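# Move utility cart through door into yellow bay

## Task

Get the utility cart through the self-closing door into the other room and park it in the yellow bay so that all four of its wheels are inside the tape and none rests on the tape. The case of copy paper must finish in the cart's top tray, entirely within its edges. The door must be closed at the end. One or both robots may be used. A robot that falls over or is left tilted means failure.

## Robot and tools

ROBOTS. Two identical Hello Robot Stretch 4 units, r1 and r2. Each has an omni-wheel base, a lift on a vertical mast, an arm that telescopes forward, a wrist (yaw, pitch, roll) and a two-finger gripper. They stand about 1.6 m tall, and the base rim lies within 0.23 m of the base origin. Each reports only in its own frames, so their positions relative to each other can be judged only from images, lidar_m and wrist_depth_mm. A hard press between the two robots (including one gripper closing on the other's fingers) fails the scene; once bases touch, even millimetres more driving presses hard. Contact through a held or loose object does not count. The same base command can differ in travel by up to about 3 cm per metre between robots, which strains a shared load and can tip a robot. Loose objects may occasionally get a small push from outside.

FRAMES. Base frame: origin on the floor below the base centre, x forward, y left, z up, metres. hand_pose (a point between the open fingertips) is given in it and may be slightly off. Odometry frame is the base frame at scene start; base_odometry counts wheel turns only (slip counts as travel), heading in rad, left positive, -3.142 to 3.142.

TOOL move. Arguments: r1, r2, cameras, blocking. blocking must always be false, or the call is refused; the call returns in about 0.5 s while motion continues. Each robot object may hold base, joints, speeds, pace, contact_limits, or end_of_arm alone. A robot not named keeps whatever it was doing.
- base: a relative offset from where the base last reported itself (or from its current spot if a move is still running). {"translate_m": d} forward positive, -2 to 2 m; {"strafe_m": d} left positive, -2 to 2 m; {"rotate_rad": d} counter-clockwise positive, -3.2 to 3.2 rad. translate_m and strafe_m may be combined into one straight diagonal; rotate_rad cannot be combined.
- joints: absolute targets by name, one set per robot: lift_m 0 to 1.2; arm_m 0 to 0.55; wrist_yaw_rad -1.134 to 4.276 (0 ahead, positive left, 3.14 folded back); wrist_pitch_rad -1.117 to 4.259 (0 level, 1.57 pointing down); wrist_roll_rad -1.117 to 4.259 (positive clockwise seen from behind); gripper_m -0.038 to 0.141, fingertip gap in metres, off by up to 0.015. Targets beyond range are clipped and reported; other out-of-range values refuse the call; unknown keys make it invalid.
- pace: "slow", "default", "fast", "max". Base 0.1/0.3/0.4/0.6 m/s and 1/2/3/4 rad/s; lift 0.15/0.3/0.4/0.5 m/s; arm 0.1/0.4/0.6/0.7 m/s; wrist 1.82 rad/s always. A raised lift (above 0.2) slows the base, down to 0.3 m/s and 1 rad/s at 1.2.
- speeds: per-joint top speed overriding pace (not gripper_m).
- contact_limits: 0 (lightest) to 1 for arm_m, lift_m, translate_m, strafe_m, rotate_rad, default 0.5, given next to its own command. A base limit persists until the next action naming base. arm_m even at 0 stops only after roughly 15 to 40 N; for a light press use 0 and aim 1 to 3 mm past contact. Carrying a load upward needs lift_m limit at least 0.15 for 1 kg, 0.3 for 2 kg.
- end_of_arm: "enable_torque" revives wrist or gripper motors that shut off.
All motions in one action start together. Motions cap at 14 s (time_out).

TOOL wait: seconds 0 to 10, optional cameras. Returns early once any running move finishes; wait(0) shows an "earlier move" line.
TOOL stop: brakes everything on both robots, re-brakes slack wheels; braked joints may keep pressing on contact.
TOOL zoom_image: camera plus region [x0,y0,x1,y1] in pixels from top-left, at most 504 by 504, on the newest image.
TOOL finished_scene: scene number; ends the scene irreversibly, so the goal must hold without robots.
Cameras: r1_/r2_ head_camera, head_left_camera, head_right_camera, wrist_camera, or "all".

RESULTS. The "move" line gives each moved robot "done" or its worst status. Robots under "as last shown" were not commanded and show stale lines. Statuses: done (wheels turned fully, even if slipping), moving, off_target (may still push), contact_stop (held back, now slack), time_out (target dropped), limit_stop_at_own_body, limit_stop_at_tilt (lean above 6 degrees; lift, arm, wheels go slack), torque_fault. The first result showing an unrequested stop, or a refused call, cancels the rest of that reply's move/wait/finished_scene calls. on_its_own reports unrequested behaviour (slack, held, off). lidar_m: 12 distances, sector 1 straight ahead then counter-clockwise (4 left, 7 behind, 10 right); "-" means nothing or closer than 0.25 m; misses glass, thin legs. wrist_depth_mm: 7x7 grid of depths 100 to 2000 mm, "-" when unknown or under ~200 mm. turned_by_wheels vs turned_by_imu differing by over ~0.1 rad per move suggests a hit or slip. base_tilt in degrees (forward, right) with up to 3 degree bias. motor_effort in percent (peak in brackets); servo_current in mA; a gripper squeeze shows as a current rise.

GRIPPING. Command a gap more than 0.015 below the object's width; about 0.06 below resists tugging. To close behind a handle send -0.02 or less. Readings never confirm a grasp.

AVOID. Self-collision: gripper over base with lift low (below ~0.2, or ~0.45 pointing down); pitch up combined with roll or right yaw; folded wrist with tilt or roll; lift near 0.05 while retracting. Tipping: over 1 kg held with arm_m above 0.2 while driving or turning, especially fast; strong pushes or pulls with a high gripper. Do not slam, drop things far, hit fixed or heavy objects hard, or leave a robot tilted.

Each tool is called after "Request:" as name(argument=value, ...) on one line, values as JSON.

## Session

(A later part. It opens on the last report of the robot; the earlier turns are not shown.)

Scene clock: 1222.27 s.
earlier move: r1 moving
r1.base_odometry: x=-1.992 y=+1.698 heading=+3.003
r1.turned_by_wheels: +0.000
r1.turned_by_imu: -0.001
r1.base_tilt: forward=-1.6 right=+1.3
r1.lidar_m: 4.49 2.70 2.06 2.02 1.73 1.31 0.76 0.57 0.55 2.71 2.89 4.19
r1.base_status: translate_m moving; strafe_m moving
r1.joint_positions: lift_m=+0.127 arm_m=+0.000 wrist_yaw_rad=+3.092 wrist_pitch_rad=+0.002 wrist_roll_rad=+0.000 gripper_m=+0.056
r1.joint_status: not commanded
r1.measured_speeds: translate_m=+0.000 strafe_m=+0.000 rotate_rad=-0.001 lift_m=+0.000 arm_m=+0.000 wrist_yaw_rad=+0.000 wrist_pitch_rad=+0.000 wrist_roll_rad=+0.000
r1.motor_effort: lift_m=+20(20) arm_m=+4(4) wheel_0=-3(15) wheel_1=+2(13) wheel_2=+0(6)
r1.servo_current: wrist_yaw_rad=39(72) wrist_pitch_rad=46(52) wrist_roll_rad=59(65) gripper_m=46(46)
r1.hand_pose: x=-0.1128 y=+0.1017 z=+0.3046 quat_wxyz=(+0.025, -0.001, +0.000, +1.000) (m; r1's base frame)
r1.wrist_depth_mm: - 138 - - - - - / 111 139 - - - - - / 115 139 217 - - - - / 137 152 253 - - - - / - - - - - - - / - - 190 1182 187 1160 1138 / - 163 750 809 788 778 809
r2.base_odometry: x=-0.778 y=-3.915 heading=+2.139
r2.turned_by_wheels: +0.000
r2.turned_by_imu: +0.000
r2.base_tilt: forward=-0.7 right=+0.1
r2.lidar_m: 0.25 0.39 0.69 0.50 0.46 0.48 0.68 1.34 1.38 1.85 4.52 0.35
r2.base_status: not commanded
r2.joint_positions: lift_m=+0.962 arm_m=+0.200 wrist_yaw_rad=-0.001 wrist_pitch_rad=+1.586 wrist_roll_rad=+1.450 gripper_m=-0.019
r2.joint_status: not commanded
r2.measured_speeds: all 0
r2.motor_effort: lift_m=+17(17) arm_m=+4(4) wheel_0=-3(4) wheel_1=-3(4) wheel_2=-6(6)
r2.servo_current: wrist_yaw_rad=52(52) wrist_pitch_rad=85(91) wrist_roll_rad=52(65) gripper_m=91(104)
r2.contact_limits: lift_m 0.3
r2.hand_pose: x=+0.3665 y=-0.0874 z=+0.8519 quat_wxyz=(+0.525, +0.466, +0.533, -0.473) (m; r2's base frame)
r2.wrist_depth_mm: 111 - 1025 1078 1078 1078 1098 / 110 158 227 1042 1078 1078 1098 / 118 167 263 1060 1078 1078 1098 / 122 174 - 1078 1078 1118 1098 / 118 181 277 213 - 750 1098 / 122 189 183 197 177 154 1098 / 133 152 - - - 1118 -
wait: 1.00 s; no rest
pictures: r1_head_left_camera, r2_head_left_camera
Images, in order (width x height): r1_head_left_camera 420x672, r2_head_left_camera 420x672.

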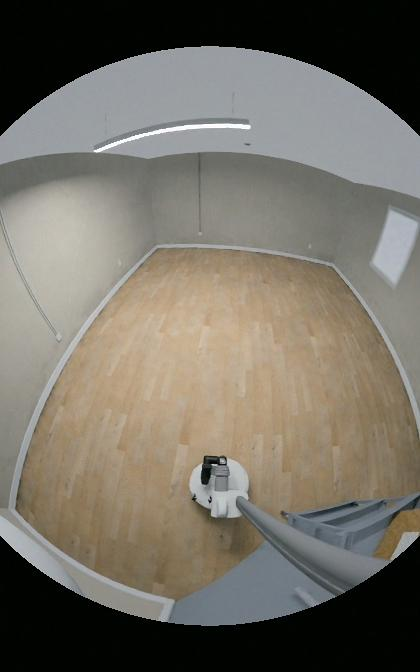

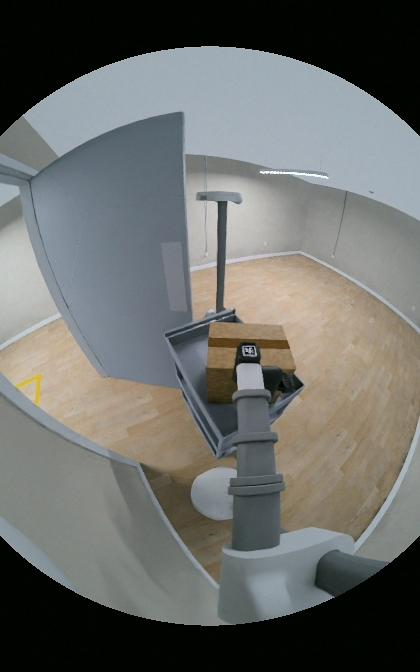

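Request:
move(blocking=false, r1={"base": {"strafe_m": 0.8}, "pace": "fast"})

Request:
wait(seconds=3.2)

Request:
move(blocking=false, r1={"base": {"rotate_rad": -1.66}, "joints": {"lift_m": 0.9, "wrist_yaw_rad": 0.0, "gripper_m": 0.12}})

Request:
wait(seconds=3.5, cameras=["r1_head_camera", "r1_wrist_camera", "r2_head_left_camera"])

Scene clock: 1237.53 s.
earlier move: r1 done
move: r1 moving
r1.base_odometry: x=-2.000 y=+1.640 heading=+3.003
r1.turned_by_wheels: +0.000
r1.turned_by_imu: +0.000
r1.base_tilt: forward=-1.6 right=+1.3
r1.lidar_m: 4.47 2.60 2.01 1.96 1.72 1.32 0.82 0.63 0.57 2.77 2.94 4.30
r1.base_status: strafe_m moving
r1.joint_positions: lift_m=+0.127 arm_m=+0.000 wrist_yaw_rad=+3.092 wrist_pitch_rad=+0.002 wrist_roll_rad=+0.000 gripper_m=+0.056
r1.joint_status: not commanded
r1.measured_speeds: translate_m=+0.000 strafe_m=+0.225 rotate_rad=+0.003 lift_m=+0.000 arm_m=+0.000 wrist_yaw_rad=+0.000 wrist_pitch_rad=+0.000 wrist_roll_rad=+0.000
r1.motor_effort: lift_m=+20(20) arm_m=+4(4) wheel_0=-13(14) wheel_1=+12(12) wheel_2=+0(1)
r1.servo_current: wrist_yaw_rad=46(72) wrist_pitch_rad=46(52) wrist_roll_rad=46(59) gripper_m=39(52)
r1.hand_pose: x=-0.1128 y=+0.1017 z=+0.3046 quat_wxyz=(+0.025, -0.001, +0.000, +1.000) (m; r1's base frame)
r1.wrist_depth_mm: - 138 - - - - - / - 138 - - - - - / 112 138 202 - - - - / 131 144 245 - - - - / - - - - - - - / - - 191 1205 188 1160 1098 / - 164 750 798 788 788 809
r2: as last shown
r2.base_tilt: forward=-0.7 right=+0.0
r2.lidar_m: 0.25 0.38 0.71 0.47 0.47 0.49 0.66 1.34 1.40 1.83 4.54 0.31
r2.motor_effort: lift_m=+17(17) arm_m=+4(4) wheel_0=-3(4) wheel_1=-4(4) wheel_2=-6(7)
r2.servo_current: wrist_yaw_rad=52(59) wrist_pitch_rad=85(91) wrist_roll_rad=46(52) gripper_m=104(104)
r2.contact_limits: lift_m 0.3
r2.wrist_depth_mm: 111 - 1042 1098 1078 1098 1098 / 111 158 226 1060 1078 1098 1098 / 118 167 263 1078 1078 1078 1098 / 122 174 - 1078 1078 1098 1118 / 118 182 277 213 - 750 1098 / 122 189 182 198 177 154 1098 / 133 152 - - - 1118 -
pictures: none

Scene clock: 1240.20 s.
earlier move: r1 done
r1.base_odometry: x=-2.102 y=+0.905 heading=+3.003
r1.turned_by_wheels: +0.000
r1.turned_by_imu: +0.004
r1.base_tilt: forward=-1.6 right=+1.3
r1.lidar_m: 3.66 1.65 1.24 1.23 1.33 1.25 1.21 1.23 1.20 1.27 3.76 4.63
r1.base_status: done
r1.joint_positions: lift_m=+0.127 arm_m=+0.000 wrist_yaw_rad=+3.092 wrist_pitch_rad=+0.002 wrist_roll_rad=+0.000 gripper_m=+0.056
r1.joint_status: not commanded
r1.measured_speeds: all 0
r1.motor_effort: lift_m=+20(20) arm_m=+4(4) wheel_0=+1(14) wheel_1=-1(13) wheel_2=+1(2)
r1.servo_current: wrist_yaw_rad=26(72) wrist_pitch_rad=39(52) wrist_roll_rad=52(65) gripper_m=39(52)
r1.hand_pose: x=-0.1128 y=+0.1017 z=+0.3046 quat_wxyz=(+0.025, -0.001, +0.000, +1.000) (m; r1's base frame)
r1.wrist_depth_mm: 136 138 - - - - - / 113 139 - - - - - / 117 140 226 - - - - / 137 161 - - - - - / - - - - - - - / 1098 1205 192 1205 187 1160 1118 / 842 741 759 788 798 768 820
r2.base_odometry: x=-0.778 y=-3.915 heading=+2.139
r2.turned_by_wheels: +0.000
r2.turned_by_imu: +0.000
r2.base_tilt: forward=-0.7 right=+0.1
r2.lidar_m: 0.26 0.38 0.72 0.49 0.46 0.47 0.66 1.33 1.39 1.82 4.53 0.35
r2.base_status: not commanded
r2.joint_positions: lift_m=+0.962 arm_m=+0.200 wrist_yaw_rad=-0.001 wrist_pitch_rad=+1.586 wrist_roll_rad=+1.450 gripper_m=-0.019
r2.joint_status: not commanded
r2.measured_speeds: all 0
r2.motor_effort: lift_m=+17(17) arm_m=+4(4) wheel_0=-3(4) wheel_1=-4(4) wheel_2=-6(7)
r2.servo_current: wrist_yaw_rad=52(65) wrist_pitch_rad=78(91) wrist_roll_rad=46(65) gripper_m=98(104)
r2.contact_limits: lift_m 0.3
r2.hand_pose: x=+0.3665 y=-0.0874 z=+0.8519 quat_wxyz=(+0.525, +0.466, +0.533, -0.473) (m; r2's base frame)
r2.wrist_depth_mm: 111 - 1060 1060 1078 1098 1078 / 111 158 227 1060 1078 1078 1098 / 118 166 263 1060 1078 1078 1078 / 122 174 - 1078 1060 1098 1118 / 118 181 277 213 - 741 1118 / 122 189 183 197 177 154 1098 / 133 152 - - - 1078 -
wait: 2.67 of 3.2 s (r1 has come to rest)
pictures: none

Scene clock: 1240.70 s.
move: r1 moving
r1.base_odometry: x=-2.102 y=+0.905 heading=+2.751
r1.turned_by_wheels: -0.252
r1.turned_by_imu: -0.253
r1.base_tilt: forward=-1.5 right=+1.3
r1.lidar_m: 4.54 2.15 1.38 1.23 1.23 1.35 1.22 1.22 1.23 1.21 3.54 4.29
r1.base_status: rotate_rad moving
r1.joint_positions: lift_m=+0.164 arm_m=+0.000 wrist_yaw_rad=+2.503 wrist_pitch_rad=+0.002 wrist_roll_rad=+0.000 gripper_m=+0.075
r1.joint_status: lift_m moving; wrist_yaw_rad moving; gripper_m moving
r1.measured_speeds: translate_m=+0.000 strafe_m=-0.001 rotate_rad=-0.974 lift_m=+0.146 arm_m=+0.000 wrist_yaw_rad=-1.819 wrist_pitch_rad=+0.000 wrist_roll_rad=+0.000
r1.motor_effort: lift_m=+28(28) arm_m=+4(4) wheel_0=+6(9) wheel_1=+5(8) wheel_2=+6(8)
r1.servo_current: wrist_yaw_rad=111(143) wrist_pitch_rad=39(39) wrist_roll_rad=46(65) gripper_m=52(72)
r1.hand_pose: x=-0.0086 y=+0.2421 z=+0.3421 quat_wxyz=(+0.314, -0.001, +0.000, +0.949) (m; r1's base frame)
r1.wrist_depth_mm: - - - - - - - / - - - - - - - / - - - - - - - / - - - - - - - / - - - - - - - / 1078 1182 195 1308 189 - - / 946 842 820 151 854 842 891
r2: as last shown
r2.lidar_m: 0.25 0.39 0.72 0.49 0.45 0.49 0.66 1.32 1.34 1.84 4.54 0.36
r2.motor_effort: lift_m=+17(17) arm_m=+4(4) wheel_0=-3(4) wheel_1=-3(4) wheel_2=-6(6)
r2.servo_current: wrist_yaw_rad=39(52) wrist_pitch_rad=85(85) wrist_roll_rad=39(65) gripper_m=98(98)
r2.contact_limits: lift_m 0.3
r2.wrist_depth_mm: 111 - 1060 1078 1078 1098 1098 / 111 158 228 1078 1078 1078 1078 / 118 167 263 1078 1060 1098 1078 / 122 174 - 1060 1060 1098 1098 / 118 182 278 213 - 741 1078 / 122 189 183 197 177 154 1118 / 132 152 - - - 1118 -
pictures: none

Scene clock: 1244.07 s.
earlier move: r1 done
r1.base_odometry: x=-2.102 y=+0.905 heading=+1.344
r1.turned_by_wheels: -1.408
r1.turned_by_imu: -1.416
r1.base_tilt: forward=-1.6 right=+1.3
r1.lidar_m: 1.27 3.60 4.73 4.55 1.74 1.30 1.23 1.27 1.27 1.23 1.21 1.17
r1.base_status: done
r1.joint_positions: lift_m=+0.899 arm_m=+0.000 wrist_yaw_rad=+0.003 wrist_pitch_rad=+0.002 wrist_roll_rad=+0.000 gripper_m=+0.120
r1.joint_status: all done
r1.measured_speeds: all 0
r1.motor_effort: lift_m=+25(29) arm_m=+4(4) wheel_0=+1(10) wheel_1=+1(10) wheel_2=+2(8)
r1.servo_current: wrist_yaw_rad=52(143) wrist_pitch_rad=39(52) wrist_roll_rad=59(65) gripper_m=39(98)
r1.hand_pose: x=+0.4595 y=-0.0866 z=+1.0771 quat_wxyz=(+1.000, +0.000, +0.001, +0.001) (m; r1's base frame)
r1.wrist_depth_mm: - - - - - - - / - - - - - - - / - - - - - - - / - - - - 1661 - - / - - - - 1366 - - / - - - - 190 - - / - - - 144 - - -
r2.base_odometry: x=-0.778 y=-3.915 heading=+2.139
r2.turned_by_wheels: +0.000
r2.turned_by_imu: +0.000
r2.base_tilt: forward=-0.7 right=+0.1
r2.lidar_m: 0.25 0.38 0.72 0.51 0.47 0.47 0.66 1.33 1.39 1.86 4.51 0.34
r2.base_status: not commanded
r2.joint_positions: lift_m=+0.962 arm_m=+0.200 wrist_yaw_rad=-0.001 wrist_pitch_rad=+1.586 wrist_roll_rad=+1.450 gripper_m=-0.019
r2.joint_status: not commanded
r2.measured_speeds: all 0
r2.motor_effort: lift_m=+17(17) arm_m=+4(5) wheel_0=-3(4) wheel_1=-4(4) wheel_2=-6(7)
r2.servo_current: wrist_yaw_rad=39(65) wrist_pitch_rad=85(91) wrist_roll_rad=59(65) gripper_m=91(104)
r2.contact_limits: lift_m 0.3
r2.hand_pose: x=+0.3665 y=-0.0874 z=+0.8519 quat_wxyz=(+0.525, +0.466, +0.533, -0.473) (m; r2's base frame)
r2.wrist_depth_mm: 111 - 1060 1060 1060 1078 1078 / 110 158 227 1078 1078 1098 1098 / 118 167 264 1078 1078 1098 1098 / 122 174 - 1078 1078 1098 1098 / 118 182 278 213 - 750 1078 / 122 188 183 197 177 154 1118 / 133 152 - - - 1098 -
wait: 3.37 of 3.5 s (r1 has come to rest)
pictures: r1_head_camera, r1_wrist_camera, r2_head_left_camera
Images, in order (width x height): r1_head_camera 420x560, r1_wrist_camera 616x392, r2_head_left_camera 420x672.

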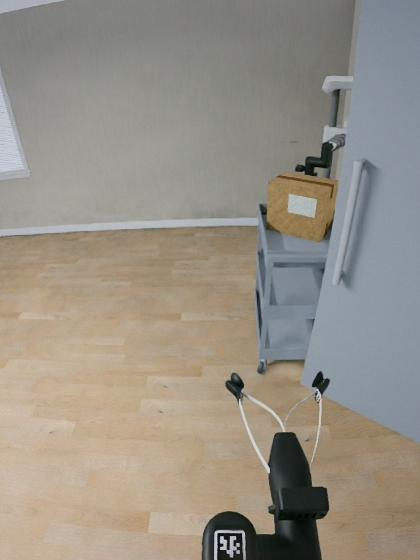

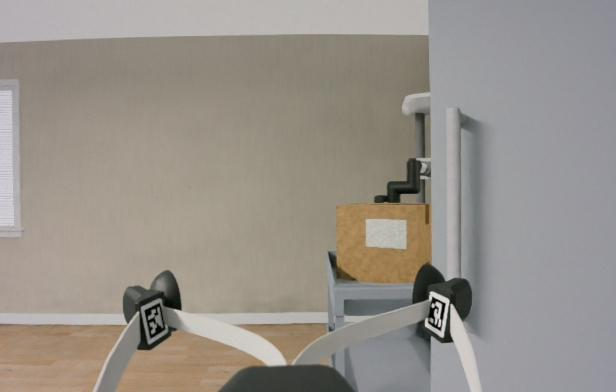

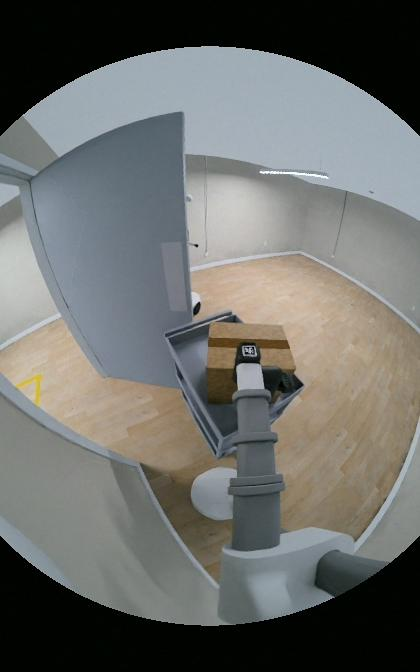

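Request:
move(blocking=false, r1={"base": {"translate_m": 0.22, "strafe_m": -0.235}})

Request:
wait(seconds=2.0, cameras=["r1_head_camera", "r1_wrist_camera"])

Scene clock: 1263.33 s.
move: r1 moving
r1.base_odometry: x=-2.074 y=+0.922 heading=+1.343
r1.turned_by_wheels: +0.000
r1.turned_by_imu: -0.001
r1.base_tilt: forward=-1.6 right=+1.3
r1.lidar_m: 1.23 3.62 4.75 4.58 1.79 1.29 1.24 1.33 1.26 1.19 1.20 1.14
r1.base_status: translate_m moving; strafe_m moving
r1.joint_positions: lift_m=+0.899 arm_m=+0.000 wrist_yaw_rad=+0.003 wrist_pitch_rad=+0.002 wrist_roll_rad=+0.000 gripper_m=+0.120
r1.joint_status: not commanded
r1.measured_speeds: translate_m=+0.084 strafe_m=-0.092 rotate_rad=-0.001 lift_m=+0.000 arm_m=+0.000 wrist_yaw_rad=+0.000 wrist_pitch_rad=+0.000 wrist_roll_rad=+0.000
r1.motor_effort: lift_m=+25(25) arm_m=+4(4) wheel_0=+5(11) wheel_1=-6(7) wheel_2=-6(8)
r1.servo_current: wrist_yaw_rad=46(59) wrist_pitch_rad=39(46) wrist_roll_rad=39(52) gripper_m=39(52)
r1.hand_pose: x=+0.4595 y=-0.0866 z=+1.0771 quat_wxyz=(+1.000, +0.000, +0.001, +0.001) (m; r1's base frame)
r1.wrist_depth_mm: - - - - - - - / - - - - - - - / - - - - - - - / - - - - 1537 - - / - - - - 1308 - - / - - - - 190 - - / - - - 144 - - -
r2: as last shown
r2.lidar_m: 0.25 0.36 0.68 0.49 0.45 0.48 0.67 1.32 1.39 1.83 4.50 0.35
r2.motor_effort: lift_m=+17(17) arm_m=+4(4) wheel_0=-4(4) wheel_1=-4(4) wheel_2=-6(6)
r2.servo_current: wrist_yaw_rad=46(59) wrist_pitch_rad=85(91) wrist_roll_rad=39(59) gripper_m=98(98)
r2.contact_limits: lift_m 0.3
r2.wrist_depth_mm: 111 - 1042 1060 1060 1078 1098 / 110 158 227 1078 1078 1078 1098 / 118 167 263 1078 1078 1078 1118 / 122 174 - 1098 1078 1098 1098 / 118 182 278 213 - 759 1098 / 122 189 183 197 177 154 1098 / 133 152 - - - 1078 -
pictures: none

Scene clock: 1265.33 s.
earlier move: r1 moving
r1.base_odometry: x=-1.823 y=+1.067 heading=+1.343
r1.turned_by_wheels: +0.000
r1.turned_by_imu: -0.001
r1.base_tilt: forward=-1.6 right=+1.3
r1.lidar_m: 0.90 3.40 4.70 4.78 2.04 1.50 1.44 1.43 1.04 0.99 0.91 0.90
r1.base_status: translate_m moving; strafe_m moving
r1.joint_positions: lift_m=+0.900 arm_m=+0.000 wrist_yaw_rad=+0.003 wrist_pitch_rad=+0.002 wrist_roll_rad=+0.000 gripper_m=+0.120
r1.joint_status: not commanded
r1.measured_speeds: all 0
r1.motor_effort: lift_m=+25(25) arm_m=+4(4) wheel_0=+1(12) wheel_1=-5(7) wheel_2=-1(8)
r1.servo_current: wrist_yaw_rad=46(78) wrist_pitch_rad=39(52) wrist_roll_rad=59(65) gripper_m=39(52)
r1.hand_pose: x=+0.4595 y=-0.0866 z=+1.0771 quat_wxyz=(+1.000, +0.000, +0.001, +0.001) (m; r1's base frame)
r1.wrist_depth_mm: - - - - - - 549 / - - - - - - 554 / - - - - - - 559 / - - - - 668 - 554 / - - - 1182 - - 559 / - - 1138 1160 191 - 559 / - - - 139 - - -
r2.base_odometry: x=-0.778 y=-3.915 heading=+2.139
r2.turned_by_wheels: +0.000
r2.turned_by_imu: +0.000
r2.base_tilt: forward=-0.7 right=+0.1
r2.lidar_m: 0.25 0.39 0.70 0.50 0.46 0.49 0.66 1.34 1.39 1.84 4.54 0.33
r2.base_status: not commanded
r2.joint_positions: lift_m=+0.962 arm_m=+0.200 wrist_yaw_rad=-0.001 wrist_pitch_rad=+1.586 wrist_roll_rad=+1.450 gripper_m=-0.019
r2.joint_status: not commanded
r2.measured_speeds: all 0
r2.motor_effort: lift_m=+17(17) arm_m=+4(5) wheel_0=-4(4) wheel_1=-3(4) wheel_2=-6(7)
r2.servo_current: wrist_yaw_rad=52(59) wrist_pitch_rad=85(91) wrist_roll_rad=39(59) gripper_m=91(104)
r2.contact_limits: lift_m 0.3
r2.hand_pose: x=+0.3665 y=-0.0874 z=+0.8519 quat_wxyz=(+0.525, +0.466, +0.533, -0.473) (m; r2's base frame)
r2.wrist_depth_mm: 111 - 1042 1078 1078 1098 1098 / 110 158 226 1060 1078 1078 1098 / 118 167 264 1078 1078 1078 1078 / 122 174 - 1078 1060 1078 1118 / 118 182 278 213 - 750 1098 / 121 189 182 198 177 154 1118 / 133 152 - - - 1098 -
wait: 2.00 s; no rest
pictures: r1_head_camera, r1_wrist_camera
Images, in order (width x height): r1_head_camera 420x560, r1_wrist_camera 616x392.

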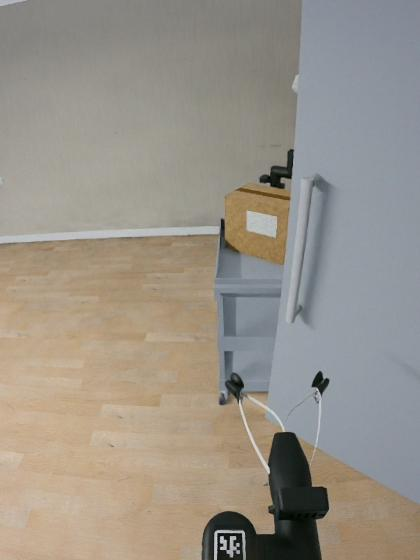

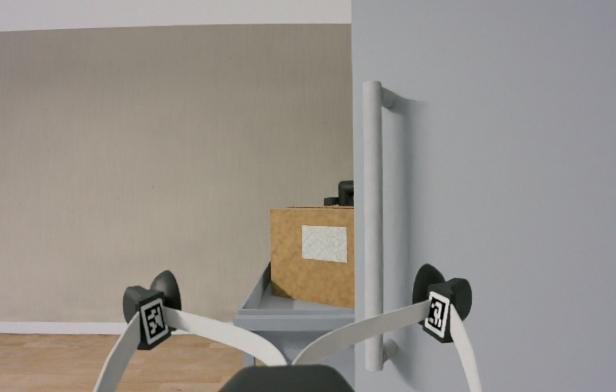

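Request:
move(blocking=false, r1={"base": {"rotate_rad": -0.17}, "joints": {"gripper_m": 0.09}})

Request:
wait(seconds=1.0)

Request:
move(blocking=false, r1={"base": {"translate_m": 0.3, "strafe_m": 0.047}})

Request:
wait(seconds=2.2, cameras=["r1_head_camera", "r1_wrist_camera"])

Scene clock: 1283.90 s.
earlier move: r1 done
move: r1 moving
r1.base_odometry: x=-1.823 y=+1.067 heading=+1.182
r1.turned_by_wheels: -0.161
r1.turned_by_imu: -0.162
r1.base_tilt: forward=-1.6 right=+1.3
r1.lidar_m: 0.88 3.30 4.06 4.77 2.49 1.61 1.44 1.46 1.11 0.99 0.95 0.88
r1.base_status: rotate_rad moving
r1.joint_positions: lift_m=+0.900 arm_m=+0.000 wrist_yaw_rad=+0.002 wrist_pitch_rad=+0.002 wrist_roll_rad=+0.000 gripper_m=+0.106
r1.joint_status: gripper_m moving
r1.measured_speeds: translate_m=+0.000 strafe_m=+0.000 rotate_rad=-0.214 lift_m=+0.000 arm_m=+0.000 wrist_yaw_rad=-0.011 wrist_pitch_rad=+0.000 wrist_roll_rad=+0.000
r1.motor_effort: lift_m=+25(25) arm_m=+4(4) wheel_0=+1(7) wheel_1=-1(7) wheel_2=+0(7)
r1.servo_current: wrist_yaw_rad=59(59) wrist_pitch_rad=39(46) wrist_roll_rad=46(52) gripper_m=85(91)
r1.hand_pose: x=+0.4595 y=-0.0867 z=+1.0771 quat_wxyz=(+1.000, +0.000, +0.001, +0.001) (m; r1's base frame)
r1.wrist_depth_mm: - - - - - - 559 / - - - 741 - - 554 / - - - 683 - - 559 / - - - 683 - - 559 / - - 1160 691 - - 559 / - - 1118 683 190 - 564 / - - - 136 - - -
r2: as last shown
r2.base_tilt: forward=-0.8 right=+0.1
r2.lidar_m: 0.25 0.36 0.69 0.49 0.43 0.48 0.64 1.33 1.39 1.81 4.51 0.33
r2.motor_effort: lift_m=+17(17) arm_m=+4(4) wheel_0=-4(4) wheel_1=-4(4) wheel_2=-6(7)
r2.servo_current: wrist_yaw_rad=46(52) wrist_pitch_rad=85(85) wrist_roll_rad=46(52) gripper_m=91(98)
r2.contact_limits: lift_m 0.3
r2.wrist_depth_mm: 111 - 1042 1060 1060 1060 1098 / 110 158 228 1060 1078 1098 1098 / 118 167 263 1078 1078 1078 1098 / 122 174 - 1098 1098 1098 1098 / 118 181 277 213 - 750 1098 / 121 189 182 196 177 154 1118 / 133 152 - - - 1078 -
pictures: none

Scene clock: 1284.60 s.
earlier move: r1 done
r1.base_odometry: x=-1.823 y=+1.067 heading=+1.173
r1.turned_by_wheels: -0.008
r1.turned_by_imu: -0.009
r1.base_tilt: forward=-1.6 right=+1.2
r1.lidar_m: 0.89 3.29 4.04 4.78 2.54 1.62 1.44 1.48 1.11 0.99 0.95 0.90
r1.base_status: done
r1.joint_positions: lift_m=+0.900 arm_m=+0.000 wrist_yaw_rad=+0.002 wrist_pitch_rad=+0.002 wrist_roll_rad=+0.000 gripper_m=+0.090
r1.joint_status: all done
r1.measured_speeds: all 0
r1.motor_effort: lift_m=+25(25) arm_m=+4(4) wheel_0=+1(7) wheel_1=+2(7) wheel_2=-1(7)
r1.servo_current: wrist_yaw_rad=52(72) wrist_pitch_rad=39(46) wrist_roll_rad=46(65) gripper_m=46(91)
r1.hand_pose: x=+0.4595 y=-0.0867 z=+1.0771 quat_wxyz=(+1.000, +0.000, +0.001, +0.001) (m; r1's base frame)
r1.wrist_depth_mm: - - - - - - 554 / - - - - - - 559 / - - - - - - 554 / - - - - - - 564 / - - 1182 - - - 564 / - - 196 - 190 - 564 / - - 190 144 - - -
r2.base_odometry: x=-0.778 y=-3.915 heading=+2.139
r2.turned_by_wheels: +0.000
r2.turned_by_imu: +0.000
r2.base_tilt: forward=-0.7 right=+0.1
r2.lidar_m: 0.25 0.36 0.68 0.50 0.46 0.47 0.65 1.34 1.39 1.84 4.50 0.34
r2.base_status: not commanded
r2.joint_positions: lift_m=+0.962 arm_m=+0.200 wrist_yaw_rad=-0.001 wrist_pitch_rad=+1.586 wrist_roll_rad=+1.450 gripper_m=-0.019
r2.joint_status: not commanded
r2.measured_speeds: all 0
r2.motor_effort: lift_m=+17(17) arm_m=+4(5) wheel_0=-3(4) wheel_1=-3(4) wheel_2=-6(7)
r2.servo_current: wrist_yaw_rad=46(52) wrist_pitch_rad=85(85) wrist_roll_rad=59(59) gripper_m=98(104)
r2.contact_limits: lift_m 0.3
r2.hand_pose: x=+0.3665 y=-0.0874 z=+0.8519 quat_wxyz=(+0.525, +0.466, +0.533, -0.473) (m; r2's base frame)
r2.wrist_depth_mm: 111 - 1042 1078 1078 1060 1098 / 110 158 227 1060 1060 1098 1098 / 118 167 264 1078 1078 1118 1118 / 122 174 - 1078 1078 1078 1118 / 118 181 278 213 - 759 1078 / 121 189 183 198 177 154 1118 / 133 152 - - - 1098 -
wait: 0.70 of 1 s (r1 has come to rest)
pictures: none

Scene clock: 1285.10 s.
move: r1 moving
r1.base_odometry: x=-1.816 y=+1.098 heading=+1.174
r1.turned_by_wheels: +0.000
r1.turned_by_imu: +0.000
r1.base_tilt: forward=-1.6 right=+1.3
r1.lidar_m: 0.86 3.27 4.02 4.77 2.53 1.64 1.48 1.51 1.08 0.98 0.92 0.85
r1.base_status: translate_m moving; strafe_m moving
r1.joint_positions: lift_m=+0.900 arm_m=+0.000 wrist_yaw_rad=+0.002 wrist_pitch_rad=+0.002 wrist_roll_rad=+0.000 gripper_m=+0.090
r1.joint_status: not commanded
r1.measured_speeds: translate_m=+0.123 strafe_m=+0.021 rotate_rad=-0.004 lift_m=+0.000 arm_m=+0.000 wrist_yaw_rad=+0.000 wrist_pitch_rad=+0.000 wrist_roll_rad=+0.000
r1.motor_effort: lift_m=+25(25) arm_m=+4(4) wheel_0=+3(8) wheel_1=+7(8) wheel_2=-8(8)
r1.servo_current: wrist_yaw_rad=39(59) wrist_pitch_rad=46(46) wrist_roll_rad=46(59) gripper_m=46(52)
r1.hand_pose: x=+0.4595 y=-0.0867 z=+1.0771 quat_wxyz=(+1.000, +0.000, +0.001, +0.001) (m; r1's base frame)
r1.wrist_depth_mm: - - - - - - 539 / - - - - - - 544 / - - - - - - 549 / - - - - - - 544 / - - 1138 - - - 544 / - - 212 676 190 - 554 / - - - 144 - - 549
r2: as last shown
r2.base_tilt: forward=-0.7 right=+0.0
r2.lidar_m: 0.26 0.35 0.71 0.48 0.45 0.49 0.68 1.35 1.38 1.84 4.52 0.35
r2.motor_effort: lift_m=+17(17) arm_m=+4(4) wheel_0=-4(4) wheel_1=-3(4) wheel_2=-6(7)
r2.servo_current: wrist_yaw_rad=46(52) wrist_pitch_rad=78(85) wrist_roll_rad=52(52) gripper_m=98(104)
r2.contact_limits: lift_m 0.3
r2.wrist_depth_mm: 111 - 1060 1060 1060 1098 1118 / 111 158 227 1078 1060 1060 1098 / 118 167 263 1060 1098 1078 1098 / 122 174 - 1078 1060 1098 1078 / 118 182 277 213 - 750 1098 / 121 189 182 197 177 154 1098 / 133 152 - - - 1098 -
pictures: none

Scene clock: 1287.10 s.
earlier move: r1 done
r1.base_odometry: x=-1.751 y=+1.362 heading=+1.174
r1.turned_by_wheels: +0.000
r1.turned_by_imu: +0.000
r1.base_tilt: forward=-1.6 right=+1.3
r1.lidar_m: 0.61 2.98 3.68 4.78 3.04 1.92 1.76 1.75 1.09 0.97 0.70 0.64
r1.base_status: done
r1.joint_positions: lift_m=+0.900 arm_m=+0.000 wrist_yaw_rad=+0.002 wrist_pitch_rad=+0.002 wrist_roll_rad=+0.000 gripper_m=+0.090
r1.joint_status: not commanded
r1.measured_speeds: all 0
r1.motor_effort: lift_m=+24(25) arm_m=+4(4) wheel_0=+3(8) wheel_1=+1(9) wheel_2=+0(10)
r1.servo_current: wrist_yaw_rad=39(72) wrist_pitch_rad=39(52) wrist_roll_rad=46(65) gripper_m=46(52)
r1.hand_pose: x=+0.4595 y=-0.0867 z=+1.0771 quat_wxyz=(+1.000, +0.000, +0.001, +0.001) (m; r1's base frame)
r1.wrist_depth_mm: - - - 480 427 387 359 / - - - 480 430 387 364 / - - - 488 433 392 357 / - - - 484 433 392 362 / - - 891 488 433 392 362 / - - 216 488 195 389 368 / - 615 - 144 427 382 366
r2.base_odometry: x=-0.778 y=-3.915 heading=+2.139
r2.turned_by_wheels: +0.000
r2.turned_by_imu: +0.000
r2.base_tilt: forward=-0.7 right=+0.1
r2.lidar_m: 0.25 0.40 0.72 0.49 0.44 0.48 0.63 1.34 1.38 1.85 4.51 0.34
r2.base_status: not commanded
r2.joint_positions: lift_m=+0.962 arm_m=+0.200 wrist_yaw_rad=-0.001 wrist_pitch_rad=+1.586 wrist_roll_rad=+1.450 gripper_m=-0.019
r2.joint_status: not commanded
r2.measured_speeds: all 0
r2.motor_effort: lift_m=+17(17) arm_m=+4(4) wheel_0=-3(4) wheel_1=-3(4) wheel_2=-6(7)
r2.servo_current: wrist_yaw_rad=52(59) wrist_pitch_rad=78(91) wrist_roll_rad=52(59) gripper_m=98(104)
r2.contact_limits: lift_m 0.3
r2.hand_pose: x=+0.3665 y=-0.0874 z=+0.8519 quat_wxyz=(+0.525, +0.466, +0.533, -0.473) (m; r2's base frame)
r2.wrist_depth_mm: 111 - 1060 1078 1060 1098 1118 / 111 158 227 1078 1078 1098 1078 / 118 166 263 1060 1078 1098 1098 / 122 174 - 1060 1118 1118 1098 / 118 182 277 212 - 750 1098 / 122 189 183 197 178 154 1118 / 133 152 - - - 1098 -
wait: 2.00 of 2.2 s (r1 has come to rest)
pictures: r1_head_camera, r1_wrist_camera
Images, in order (width x height): r1_head_camera 420x560, r1_wrist_camera 616x392.

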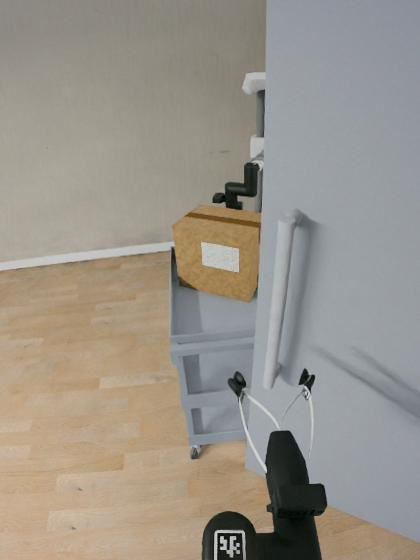

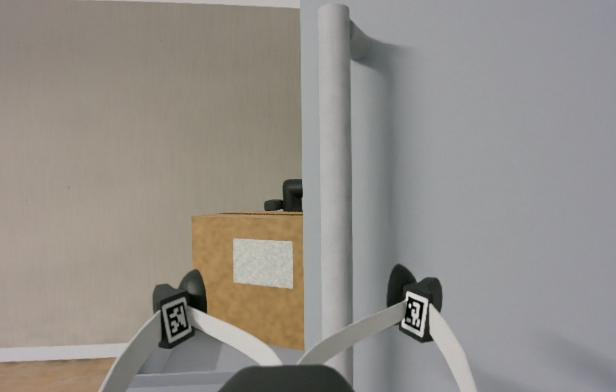

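Request:
move(blocking=false, r1={"base": {"translate_m": 0.205, "strafe_m": -0.03}, "pace": "slow", "contact_limits": {"translate_m": 0.3}})

Request:
wait(seconds=2.8, cameras=["r1_wrist_camera"])

Scene clock: 1293.77 s.
move: r1 moving
r1.base_odometry: x=-1.744 y=+1.372 heading=+1.174
r1.turned_by_wheels: +0.000
r1.turned_by_imu: +0.000
r1.base_tilt: forward=-1.6 right=+1.3
r1.lidar_m: 0.57 2.94 3.67 4.80 3.02 1.94 1.74 1.75 1.11 0.94 0.69 0.64
r1.base_status: translate_m moving; strafe_m moving
r1.joint_positions: lift_m=+0.900 arm_m=+0.000 wrist_yaw_rad=+0.002 wrist_pitch_rad=+0.002 wrist_roll_rad=+0.000 gripper_m=+0.090
r1.joint_status: not commanded
r1.measured_speeds: translate_m=+0.047 strafe_m=-0.007 rotate_rad=-0.001 lift_m=+0.000 arm_m=+0.000 wrist_yaw_rad=+0.000 wrist_pitch_rad=+0.000 wrist_roll_rad=+0.000
r1.motor_effort: lift_m=+24(25) arm_m=+4(4) wheel_0=+6(8) wheel_1=+3(4) wheel_2=-3(7)
r1.servo_current: wrist_yaw_rad=46(65) wrist_pitch_rad=39(52) wrist_roll_rad=46(59) gripper_m=39(52)
r1.contact_limits: translate_m 0.3
r1.hand_pose: x=+0.4595 y=-0.0867 z=+1.0771 quat_wxyz=(+1.000, +0.000, +0.001, +0.001) (m; r1's base frame)
r1.wrist_depth_mm: - - - 469 418 384 353 / - - - 469 421 379 351 / - - - 473 424 382 351 / - - - 477 424 384 355 / - - 891 477 424 382 357 / - - 216 480 196 377 357 / - 621 - 144 415 375 353
r2: as last shown
r2.lidar_m: 0.25 0.37 0.69 0.50 0.46 0.48 0.65 1.32 1.38 1.85 4.52 0.33
r2.motor_effort: lift_m=+17(17) arm_m=+4(4) wheel_0=-4(4) wheel_1=-4(4) wheel_2=-6(7)
r2.servo_current: wrist_yaw_rad=26(59) wrist_pitch_rad=85(91) wrist_roll_rad=46(59) gripper_m=98(104)
r2.contact_limits: lift_m 0.3
r2.wrist_depth_mm: 111 - 1060 1060 1078 1098 1098 / 111 158 227 1078 1060 1098 1098 / 118 167 264 1060 1078 1098 1098 / 122 174 - 1060 1078 1098 1098 / 118 182 278 212 - 750 1078 / 122 189 182 197 178 154 1098 / 132 152 - - - 1078 -
pictures: none

Scene clock: 1296.57 s.
earlier move: r1 moving
r1.base_odometry: x=-1.644 y=+1.539 heading=+1.174
r1.turned_by_wheels: +0.000
r1.turned_by_imu: +0.000
r1.base_tilt: forward=-1.6 right=+1.3
r1.lidar_m: 0.41 0.54 3.44 4.83 3.39 2.16 1.94 1.63 1.05 0.70 0.49 0.46
r1.base_status: translate_m moving; strafe_m moving
r1.joint_positions: lift_m=+0.900 arm_m=+0.000 wrist_yaw_rad=+0.002 wrist_pitch_rad=+0.002 wrist_roll_rad=+0.000 gripper_m=+0.090
r1.joint_status: not commanded
r1.measured_speeds: all 0
r1.motor_effort: lift_m=+24(25) arm_m=+4(4) wheel_0=+5(8) wheel_1=+1(6) wheel_2=-1(7)
r1.servo_current: wrist_yaw_rad=39(65) wrist_pitch_rad=39(52) wrist_roll_rad=46(59) gripper_m=46(52)
r1.contact_limits: translate_m 0.3
r1.hand_pose: x=+0.4595 y=-0.0867 z=+1.0771 quat_wxyz=(+1.000, +0.000, +0.001, +0.001) (m; r1's base frame)
r1.wrist_depth_mm: - - - 183 237 216 202 / - - - 185 238 217 202 / - - - 185 239 218 203 / - - - 186 239 218 204 / - - 640 186 242 218 205 / - - 220 185 191 219 206 / - 640 640 151 240 211 205
r2.base_odometry: x=-0.778 y=-3.915 heading=+2.139
r2.turned_by_wheels: +0.000
r2.turned_by_imu: +0.000
r2.base_tilt: forward=-0.6 right=+0.1
r2.lidar_m: 0.25 0.39 0.72 0.49 0.46 0.47 0.65 1.31 1.37 1.85 4.51 0.32
r2.base_status: not commanded
r2.joint_positions: lift_m=+0.962 arm_m=+0.200 wrist_yaw_rad=-0.001 wrist_pitch_rad=+1.586 wrist_roll_rad=+1.450 gripper_m=-0.019
r2.joint_status: not commanded
r2.measured_speeds: all 0
r2.motor_effort: lift_m=+17(17) arm_m=+4(4) wheel_0=-3(4) wheel_1=-3(4) wheel_2=-6(7)
r2.servo_current: wrist_yaw_rad=46(65) wrist_pitch_rad=85(91) wrist_roll_rad=39(59) gripper_m=98(104)
r2.contact_limits: lift_m 0.3
r2.hand_pose: x=+0.3665 y=-0.0874 z=+0.8519 quat_wxyz=(+0.525, +0.466, +0.533, -0.473) (m; r2's base frame)
r2.wrist_depth_mm: 110 132 1060 1078 1042 1078 1138 / 107 156 - 1042 1078 1098 1078 / 119 164 262 1078 1078 1098 1098 / 120 171 - 1060 1098 1118 1118 / 117 181 - 212 - 788 1078 / 121 187 182 197 177 155 1118 / 122 150 - - - 1078 -
wait: 2.80 s; no rest
pictures: r1_wrist_camera
Images, in order (width x height): r1_wrist_camera 616x392.

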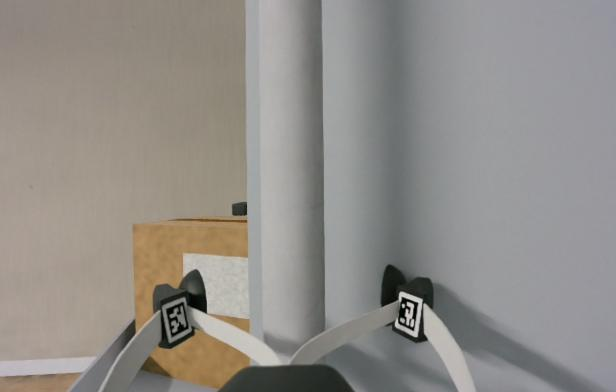

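Request:
move(blocking=false, r1={"joints": {"gripper_m": -0.02}})

Request:
wait(seconds=1.8, cameras=["r1_wrist_camera", "r1_head_camera"])

Scene clock: 1301.60 s.
earlier move: r1 done
move: r1 moving
r1.base_odometry: x=-1.644 y=+1.539 heading=+1.174
r1.turned_by_wheels: +0.000
r1.turned_by_imu: +0.000
r1.base_tilt: forward=-1.6 right=+1.3
r1.lidar_m: 0.42 0.55 3.43 4.85 3.36 2.16 1.95 1.65 1.03 0.72 0.48 0.45
r1.base_status: done
r1.joint_positions: lift_m=+0.900 arm_m=+0.000 wrist_yaw_rad=+0.002 wrist_pitch_rad=+0.002 wrist_roll_rad=+0.000 gripper_m=+0.073
r1.joint_status: gripper_m moving
r1.measured_speeds: translate_m=+0.000 strafe_m=+0.000 rotate_rad=-0.001 lift_m=+0.000 arm_m=+0.000 wrist_yaw_rad=+0.000 wrist_pitch_rad=+0.000 wrist_roll_rad=+0.000
r1.motor_effort: lift_m=+25(25) arm_m=+4(4) wheel_0=+5(6) wheel_1=+2(2) wheel_2=-3(3)
r1.servo_current: wrist_yaw_rad=46(46) wrist_pitch_rad=46(46) wrist_roll_rad=33(59) gripper_m=91(91)
r1.contact_limits: translate_m 0.3
r1.hand_pose: x=+0.4595 y=-0.0867 z=+1.0771 quat_wxyz=(+1.000, +0.000, +0.001, +0.001) (m; r1's base frame)
r1.wrist_depth_mm: - - - 183 238 216 202 / - - - 183 238 216 203 / - - - 186 240 218 204 / - - - 184 240 218 204 / - 715 634 187 240 218 205 / - 723 196 186 188 219 205 / - 603 640 143 238 213 205
r2: as last shown
r2.base_tilt: forward=-0.7 right=+0.1
r2.lidar_m: 0.25 0.39 0.72 0.50 0.44 0.47 0.65 1.34 1.38 1.85 4.53 0.32
r2.motor_effort: lift_m=+17(17) arm_m=+4(4) wheel_0=-4(4) wheel_1=-3(4) wheel_2=-6(7)
r2.servo_current: wrist_yaw_rad=46(52) wrist_pitch_rad=78(85) wrist_roll_rad=46(52) gripper_m=98(98)
r2.contact_limits: lift_m 0.3
r2.wrist_depth_mm: 110 132 1060 1060 1078 1098 1098 / 107 158 - 1060 1060 1078 1118 / 119 165 260 1060 1078 1098 1098 / 121 172 - 1078 1078 1078 1098 / 118 181 - 213 - 778 1118 / 121 186 182 196 177 155 1098 / 122 150 - - - 1098 -
pictures: none

Scene clock: 1302.93 s.
earlier move: r1 done
r1.base_odometry: x=-1.644 y=+1.539 heading=+1.174
r1.turned_by_wheels: +0.000
r1.turned_by_imu: +0.000
r1.base_tilt: forward=-1.6 right=+1.2
r1.lidar_m: 0.39 0.51 3.41 4.84 3.36 2.18 1.95 1.61 1.04 0.70 0.47 0.45
r1.base_status: done
r1.joint_positions: lift_m=+0.900 arm_m=+0.000 wrist_yaw_rad=+0.002 wrist_pitch_rad=+0.002 wrist_roll_rad=+0.000 gripper_m=-0.019
r1.joint_status: all done
r1.measured_speeds: all 0
r1.motor_effort: lift_m=+24(25) arm_m=-4(4) wheel_0=+0(6) wheel_1=+1(2) wheel_2=+2(3)
r1.servo_current: wrist_yaw_rad=39(59) wrist_pitch_rad=39(46) wrist_roll_rad=52(65) gripper_m=72(189)
r1.contact_limits: translate_m 0.3
r1.hand_pose: x=+0.4595 y=-0.0867 z=+1.0771 quat_wxyz=(+1.000, +0.000, +0.001, +0.001) (m; r1's base frame)
r1.wrist_depth_mm: - - - 169 225 206 189 / - - - 171 225 205 190 / - - - 170 227 205 191 / - - - 171 228 206 192 / - - 640 172 228 206 193 / - - 189 169 186 207 193 / - 153 621 168 223 202 193
r2.base_odometry: x=-0.778 y=-3.915 heading=+2.139
r2.turned_by_wheels: +0.000
r2.turned_by_imu: +0.000
r2.base_tilt: forward=-0.7 right=+0.1
r2.lidar_m: 0.27 0.42 0.67 0.48 0.45 0.48 0.64 1.34 1.39 1.81 4.50 0.35
r2.base_status: not commanded
r2.joint_positions: lift_m=+0.962 arm_m=+0.200 wrist_yaw_rad=-0.001 wrist_pitch_rad=+1.586 wrist_roll_rad=+1.450 gripper_m=-0.019
r2.joint_status: not commanded
r2.measured_speeds: all 0
r2.motor_effort: lift_m=+17(17) arm_m=+4(4) wheel_0=-4(4) wheel_1=-3(4) wheel_2=-6(7)
r2.servo_current: wrist_yaw_rad=46(59) wrist_pitch_rad=78(91) wrist_roll_rad=39(59) gripper_m=91(104)
r2.contact_limits: lift_m 0.3
r2.hand_pose: x=+0.3665 y=-0.0874 z=+0.8519 quat_wxyz=(+0.525, +0.466, +0.533, -0.473) (m; r2's base frame)
r2.wrist_depth_mm: 112 141 1060 1078 1078 1078 1078 / 115 167 238 1060 1078 1078 1118 / 119 177 - 1078 1060 1098 1078 / 131 187 - 1078 1078 1098 1098 / 135 192 - 214 - 809 1098 / 129 203 182 201 178 150 1118 / 141 162 - - - 1078 -
wait: 1.33 of 1.8 s (r1 has come to rest)
pictures: r1_head_camera, r1_wrist_camera
Images, in order (width x height): r1_head_camera 420x560, r1_wrist_camera 616x392.

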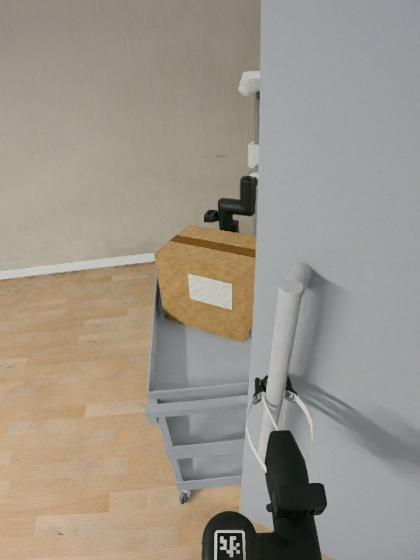

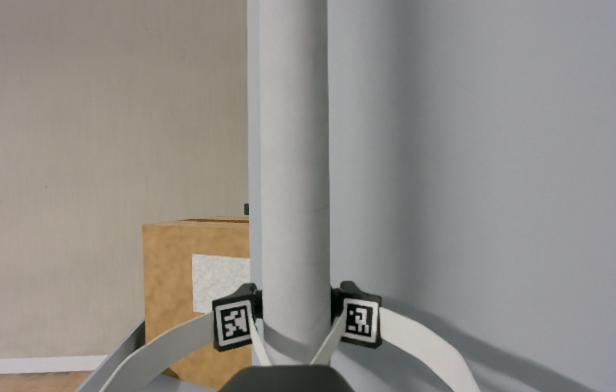

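Request:
move(blocking=false, r1={"base": {"translate_m": -0.334, "strafe_m": 0.01}, "pace": "slow"})

Request:
wait(seconds=4.0, cameras=["r1_wrist_camera", "r1_head_camera"])

Scene clock: 1313.20 s.
move: r1 moving
r1.base_odometry: x=-1.649 y=+1.528 heading=+1.174
r1.turned_by_wheels: +0.000
r1.turned_by_imu: +0.000
r1.base_tilt: forward=-1.5 right=+1.2
r1.lidar_m: 0.37 0.54 3.46 4.84 3.36 2.14 1.93 1.66 1.04 0.69 0.49 0.44
r1.base_status: translate_m moving; strafe_m moving
r1.joint_positions: lift_m=+0.900 arm_m=+0.000 wrist_yaw_rad=+0.003 wrist_pitch_rad=+0.002 wrist_roll_rad=+0.000 gripper_m=-0.019
r1.joint_status: not commanded
r1.measured_speeds: translate_m=-0.047 strafe_m=+0.002 rotate_rad=+0.003 lift_m=+0.000 arm_m=+0.000 wrist_yaw_rad=+0.009 wrist_pitch_rad=+0.000 wrist_roll_rad=+0.000
r1.motor_effort: lift_m=+24(25) arm_m=-4(4) wheel_0=-6(8) wheel_1=-4(6) wheel_2=+13(13)
r1.servo_current: wrist_yaw_rad=59(72) wrist_pitch_rad=46(46) wrist_roll_rad=52(65) gripper_m=72(72)
r1.hand_pose: x=+0.4596 y=-0.0866 z=+1.0771 quat_wxyz=(+1.000, +0.000, +0.001, +0.001) (m; r1's base frame)
r1.wrist_depth_mm: - - - 169 226 207 190 / - - - 170 227 205 191 / - - - 170 228 205 192 / - - - 171 227 206 192 / - - 640 171 228 207 193 / - - 209 173 185 207 193 / - 559 627 170 224 202 193
r2: as last shown
r2.turned_by_imu: +0.001
r2.lidar_m: 0.27 0.39 0.71 0.47 0.45 0.48 0.64 1.34 1.38 1.82 4.52 0.36
r2.motor_effort: lift_m=+17(17) arm_m=+4(4) wheel_0=-3(4) wheel_1=-4(4) wheel_2=-6(6)
r2.servo_current: wrist_yaw_rad=46(59) wrist_pitch_rad=85(85) wrist_roll_rad=59(59) gripper_m=98(104)
r2.contact_limits: lift_m 0.3
r2.wrist_depth_mm: 116 - 1042 1060 1060 1078 1078 / 117 178 - 1042 1098 1098 1098 / 126 183 - 1060 1078 1078 1078 / 130 189 - 1098 1078 1098 1078 / 141 202 - 1078 - - 1078 / 137 208 186 200 179 1098 1118 / 135 187 - - - 1060 -
pictures: none

Scene clock: 1317.20 s.
earlier move: r1 moving
r1.base_odometry: x=-1.782 y=+1.235 heading=+1.176
r1.turned_by_wheels: +0.002
r1.turned_by_imu: +0.114
r1.base_tilt: forward=-1.5 right=+1.2
r1.lidar_m: 0.36 3.11 4.08 4.80 2.51 1.76 1.66 1.51 1.04 0.95 0.55 0.47
r1.base_status: translate_m moving; strafe_m moving
r1.joint_positions: lift_m=+0.900 arm_m=+0.000 wrist_yaw_rad=+0.019 wrist_pitch_rad=+0.002 wrist_roll_rad=+0.000 gripper_m=-0.019
r1.joint_status: not commanded
r1.measured_speeds: all 0
r1.motor_effort: lift_m=+24(25) arm_m=-4(4) wheel_0=+9(14) wheel_1=-1(7) wheel_2=+15(25)
r1.servo_current: wrist_yaw_rad=117(137) wrist_pitch_rad=39(52) wrist_roll_rad=33(65) gripper_m=59(72)
r1.hand_pose: x=+0.4609 y=-0.0819 z=+1.0771 quat_wxyz=(+1.000, +0.000, +0.001, +0.010) (m; r1's base frame)
r1.wrist_depth_mm: - - 264 235 225 211 201 / - - 266 237 228 215 202 / - - 266 237 228 212 203 / - - 267 171 229 213 204 / - - - 181 229 214 204 / - - 181 178 228 216 204 / - 151 266 168 158 211 205
r2.base_odometry: x=-0.778 y=-3.915 heading=+2.139
r2.turned_by_wheels: +0.000
r2.turned_by_imu: +0.001
r2.base_tilt: forward=-0.7 right=+0.1
r2.lidar_m: 0.28 0.41 0.71 0.48 0.44 0.48 0.66 1.33 1.39 1.83 4.52 0.39
r2.base_status: not commanded
r2.joint_positions: lift_m=+0.962 arm_m=+0.200 wrist_yaw_rad=-0.001 wrist_pitch_rad=+1.577 wrist_roll_rad=+1.450 gripper_m=-0.019
r2.joint_status: not commanded
r2.measured_speeds: all 0
r2.motor_effort: lift_m=+17(17) arm_m=+4(5) wheel_0=-2(4) wheel_1=-3(4) wheel_2=-5(6)
r2.servo_current: wrist_yaw_rad=52(59) wrist_pitch_rad=46(91) wrist_roll_rad=59(59) gripper_m=91(104)
r2.contact_limits: lift_m 0.3
r2.hand_pose: x=+0.3690 y=-0.0874 z=+0.8519 quat_wxyz=(+0.527, +0.468, +0.531, -0.471) (m; r2's base frame)
r2.wrist_depth_mm: 123 - 1060 1025 1060 1042 1060 / 125 181 282 1060 1060 1060 1060 / 132 192 - 1060 1078 1060 1078 / 137 200 - 1060 1078 1078 1078 / 139 211 - 1078 - - 1060 / 144 206 185 204 181 - 1078 / 151 183 - - - 1098 1078
wait: 4.00 s; no rest
pictures: r1_head_camera, r1_wrist_camera
Images, in order (width x height): r1_head_camera 420x560, r1_wrist_camera 616x392.

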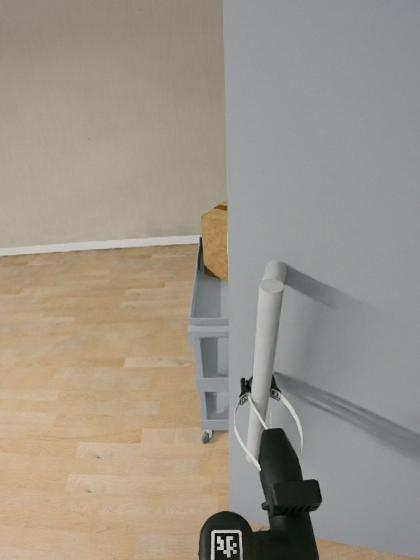

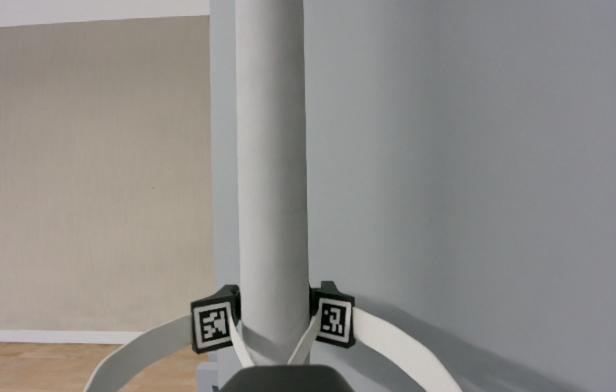

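Request:
move(blocking=false, r1={"base": {"translate_m": -0.25, "strafe_m": -0.02}, "pace": "slow"})

Request:
wait(seconds=3.2, cameras=["r1_wrist_camera", "r1_head_camera", "r2_head_left_camera"])

Scene clock: 1323.87 s.
earlier move: r1 done
move: r1 moving
r1.base_odometry: x=-1.786 y=+1.223 heading=+1.178
r1.turned_by_wheels: +0.002
r1.turned_by_imu: +0.005
r1.base_tilt: forward=-1.6 right=+1.2
r1.lidar_m: 0.38 3.17 4.17 4.77 2.46 1.74 1.64 1.47 1.04 0.95 0.54 0.45
r1.base_status: translate_m moving; strafe_m moving
r1.joint_positions: lift_m=+0.900 arm_m=+0.000 wrist_yaw_rad=+0.019 wrist_pitch_rad=+0.002 wrist_roll_rad=+0.000 gripper_m=-0.019
r1.joint_status: not commanded
r1.measured_speeds: translate_m=-0.051 strafe_m=-0.003 rotate_rad=-0.004 lift_m=+0.000 arm_m=+0.000 wrist_yaw_rad=+0.000 wrist_pitch_rad=+0.000 wrist_roll_rad=+0.000
r1.motor_effort: lift_m=+24(25) arm_m=-4(4) wheel_0=+10(10) wheel_1=-6(6) wheel_2=+21(23)
r1.servo_current: wrist_yaw_rad=111(130) wrist_pitch_rad=33(46) wrist_roll_rad=46(65) gripper_m=72(72)
r1.hand_pose: x=+0.4609 y=-0.0819 z=+1.0771 quat_wxyz=(+1.000, +0.000, +0.001, +0.010) (m; r1's base frame)
r1.wrist_depth_mm: - - 264 236 228 212 202 / - - 266 236 228 214 203 / - - 266 237 229 213 204 / - - 267 171 230 213 204 / - - - 240 229 215 204 / - - 181 180 228 216 204 / - 151 181 168 158 213 205
r2: as last shown
r2.turned_by_imu: +0.000
r2.lidar_m: 0.27 0.40 0.69 0.50 0.46 0.47 0.64 1.32 1.40 1.86 4.51 0.37
r2.motor_effort: lift_m=+17(17) arm_m=+4(4) wheel_0=-2(2) wheel_1=-3(4) wheel_2=-4(5)
r2.servo_current: wrist_yaw_rad=52(52) wrist_pitch_rad=59(59) wrist_roll_rad=59(65) gripper_m=98(104)
r2.contact_limits: lift_m 0.3
r2.wrist_depth_mm: 123 - 1060 1060 1042 1060 1042 / 125 180 281 1042 1060 1042 1078 / 132 192 - 1078 1060 1078 1078 / 137 200 - 1060 1060 1078 1060 / 140 210 - 1060 - - 1078 / 145 206 185 205 181 - 1078 / 151 183 - - - 1078 1098
pictures: none

Scene clock: 1327.07 s.
earlier move: r1 moving
r1.base_odometry: x=-1.859 y=+0.997 heading=+1.178
r1.turned_by_wheels: +0.000
r1.turned_by_imu: +0.109
r1.base_tilt: forward=-1.6 right=+1.2
r1.lidar_m: 0.39 3.45 4.94 4.59 1.96 1.49 1.45 1.30 0.99 0.95 0.59 0.48
r1.base_status: translate_m moving; strafe_m moving
r1.joint_positions: lift_m=+0.900 arm_m=+0.000 wrist_yaw_rad=+0.021 wrist_pitch_rad=+0.002 wrist_roll_rad=+0.000 gripper_m=-0.019
r1.joint_status: not commanded
r1.measured_speeds: all 0
r1.motor_effort: lift_m=+25(25) arm_m=-6(6) wheel_0=+10(13) wheel_1=-3(8) wheel_2=+16(27)
r1.servo_current: wrist_yaw_rad=130(143) wrist_pitch_rad=39(52) wrist_roll_rad=52(65) gripper_m=59(72)
r1.hand_pose: x=+0.4612 y=-0.0815 z=+1.0771 quat_wxyz=(+1.000, +0.000, +0.001, +0.010) (m; r1's base frame)
r1.wrist_depth_mm: - - 254 237 231 220 212 / - - 254 238 230 220 215 / - - 256 237 231 221 213 / - - 258 237 232 220 213 / - - 258 238 233 222 214 / - - 181 180 231 223 214 / - 154 259 169 149 221 216
r2.base_odometry: x=-0.778 y=-3.915 heading=+2.139
r2.turned_by_wheels: +0.000
r2.turned_by_imu: +0.000
r2.base_tilt: forward=-0.7 right=+0.1
r2.lidar_m: 0.28 0.38 0.70 0.49 0.47 0.48 0.66 1.33 1.37 1.87 4.54 0.39
r2.base_status: not commanded
r2.joint_positions: lift_m=+0.962 arm_m=+0.200 wrist_yaw_rad=-0.001 wrist_pitch_rad=+1.577 wrist_roll_rad=+1.450 gripper_m=-0.019
r2.joint_status: not commanded
r2.measured_speeds: all 0
r2.motor_effort: lift_m=+17(17) arm_m=+4(4) wheel_0=-2(2) wheel_1=-3(4) wheel_2=-5(5)
r2.servo_current: wrist_yaw_rad=59(65) wrist_pitch_rad=52(59) wrist_roll_rad=46(65) gripper_m=98(104)
r2.contact_limits: lift_m 0.3
r2.hand_pose: x=+0.3690 y=-0.0874 z=+0.8519 quat_wxyz=(+0.527, +0.468, +0.531, -0.471) (m; r2's base frame)
r2.wrist_depth_mm: 123 - 1060 1042 1060 1078 1060 / 125 180 281 1078 1078 1060 1078 / 132 191 - 1060 1078 1078 1098 / 137 200 - 1078 1078 1098 1060 / 140 211 - 1060 - - 1078 / 144 206 185 206 180 - 1078 / 151 183 - - - 1098 1078
wait: 3.20 s; no rest
pictures: r1_head_camera, r1_wrist_camera, r2_head_left_camera
Images, in order (width x height): r1_head_camera 420x560, r1_wrist_camera 616x392, r2_head_left_camera 420x672.

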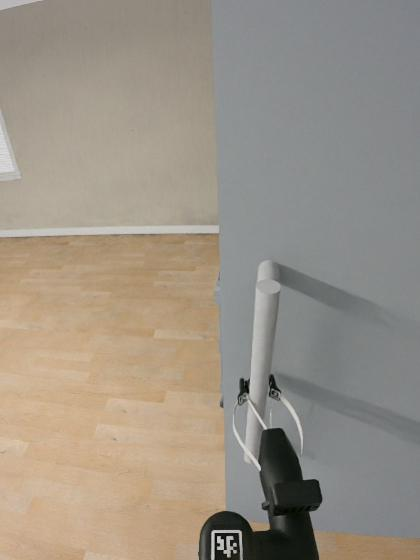

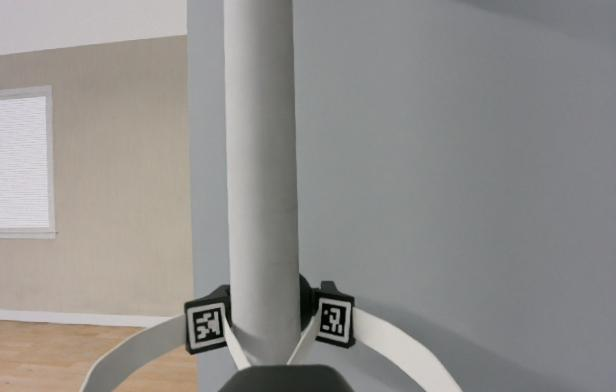

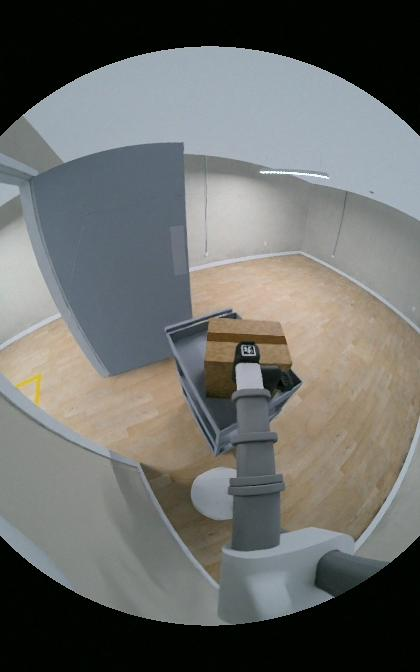

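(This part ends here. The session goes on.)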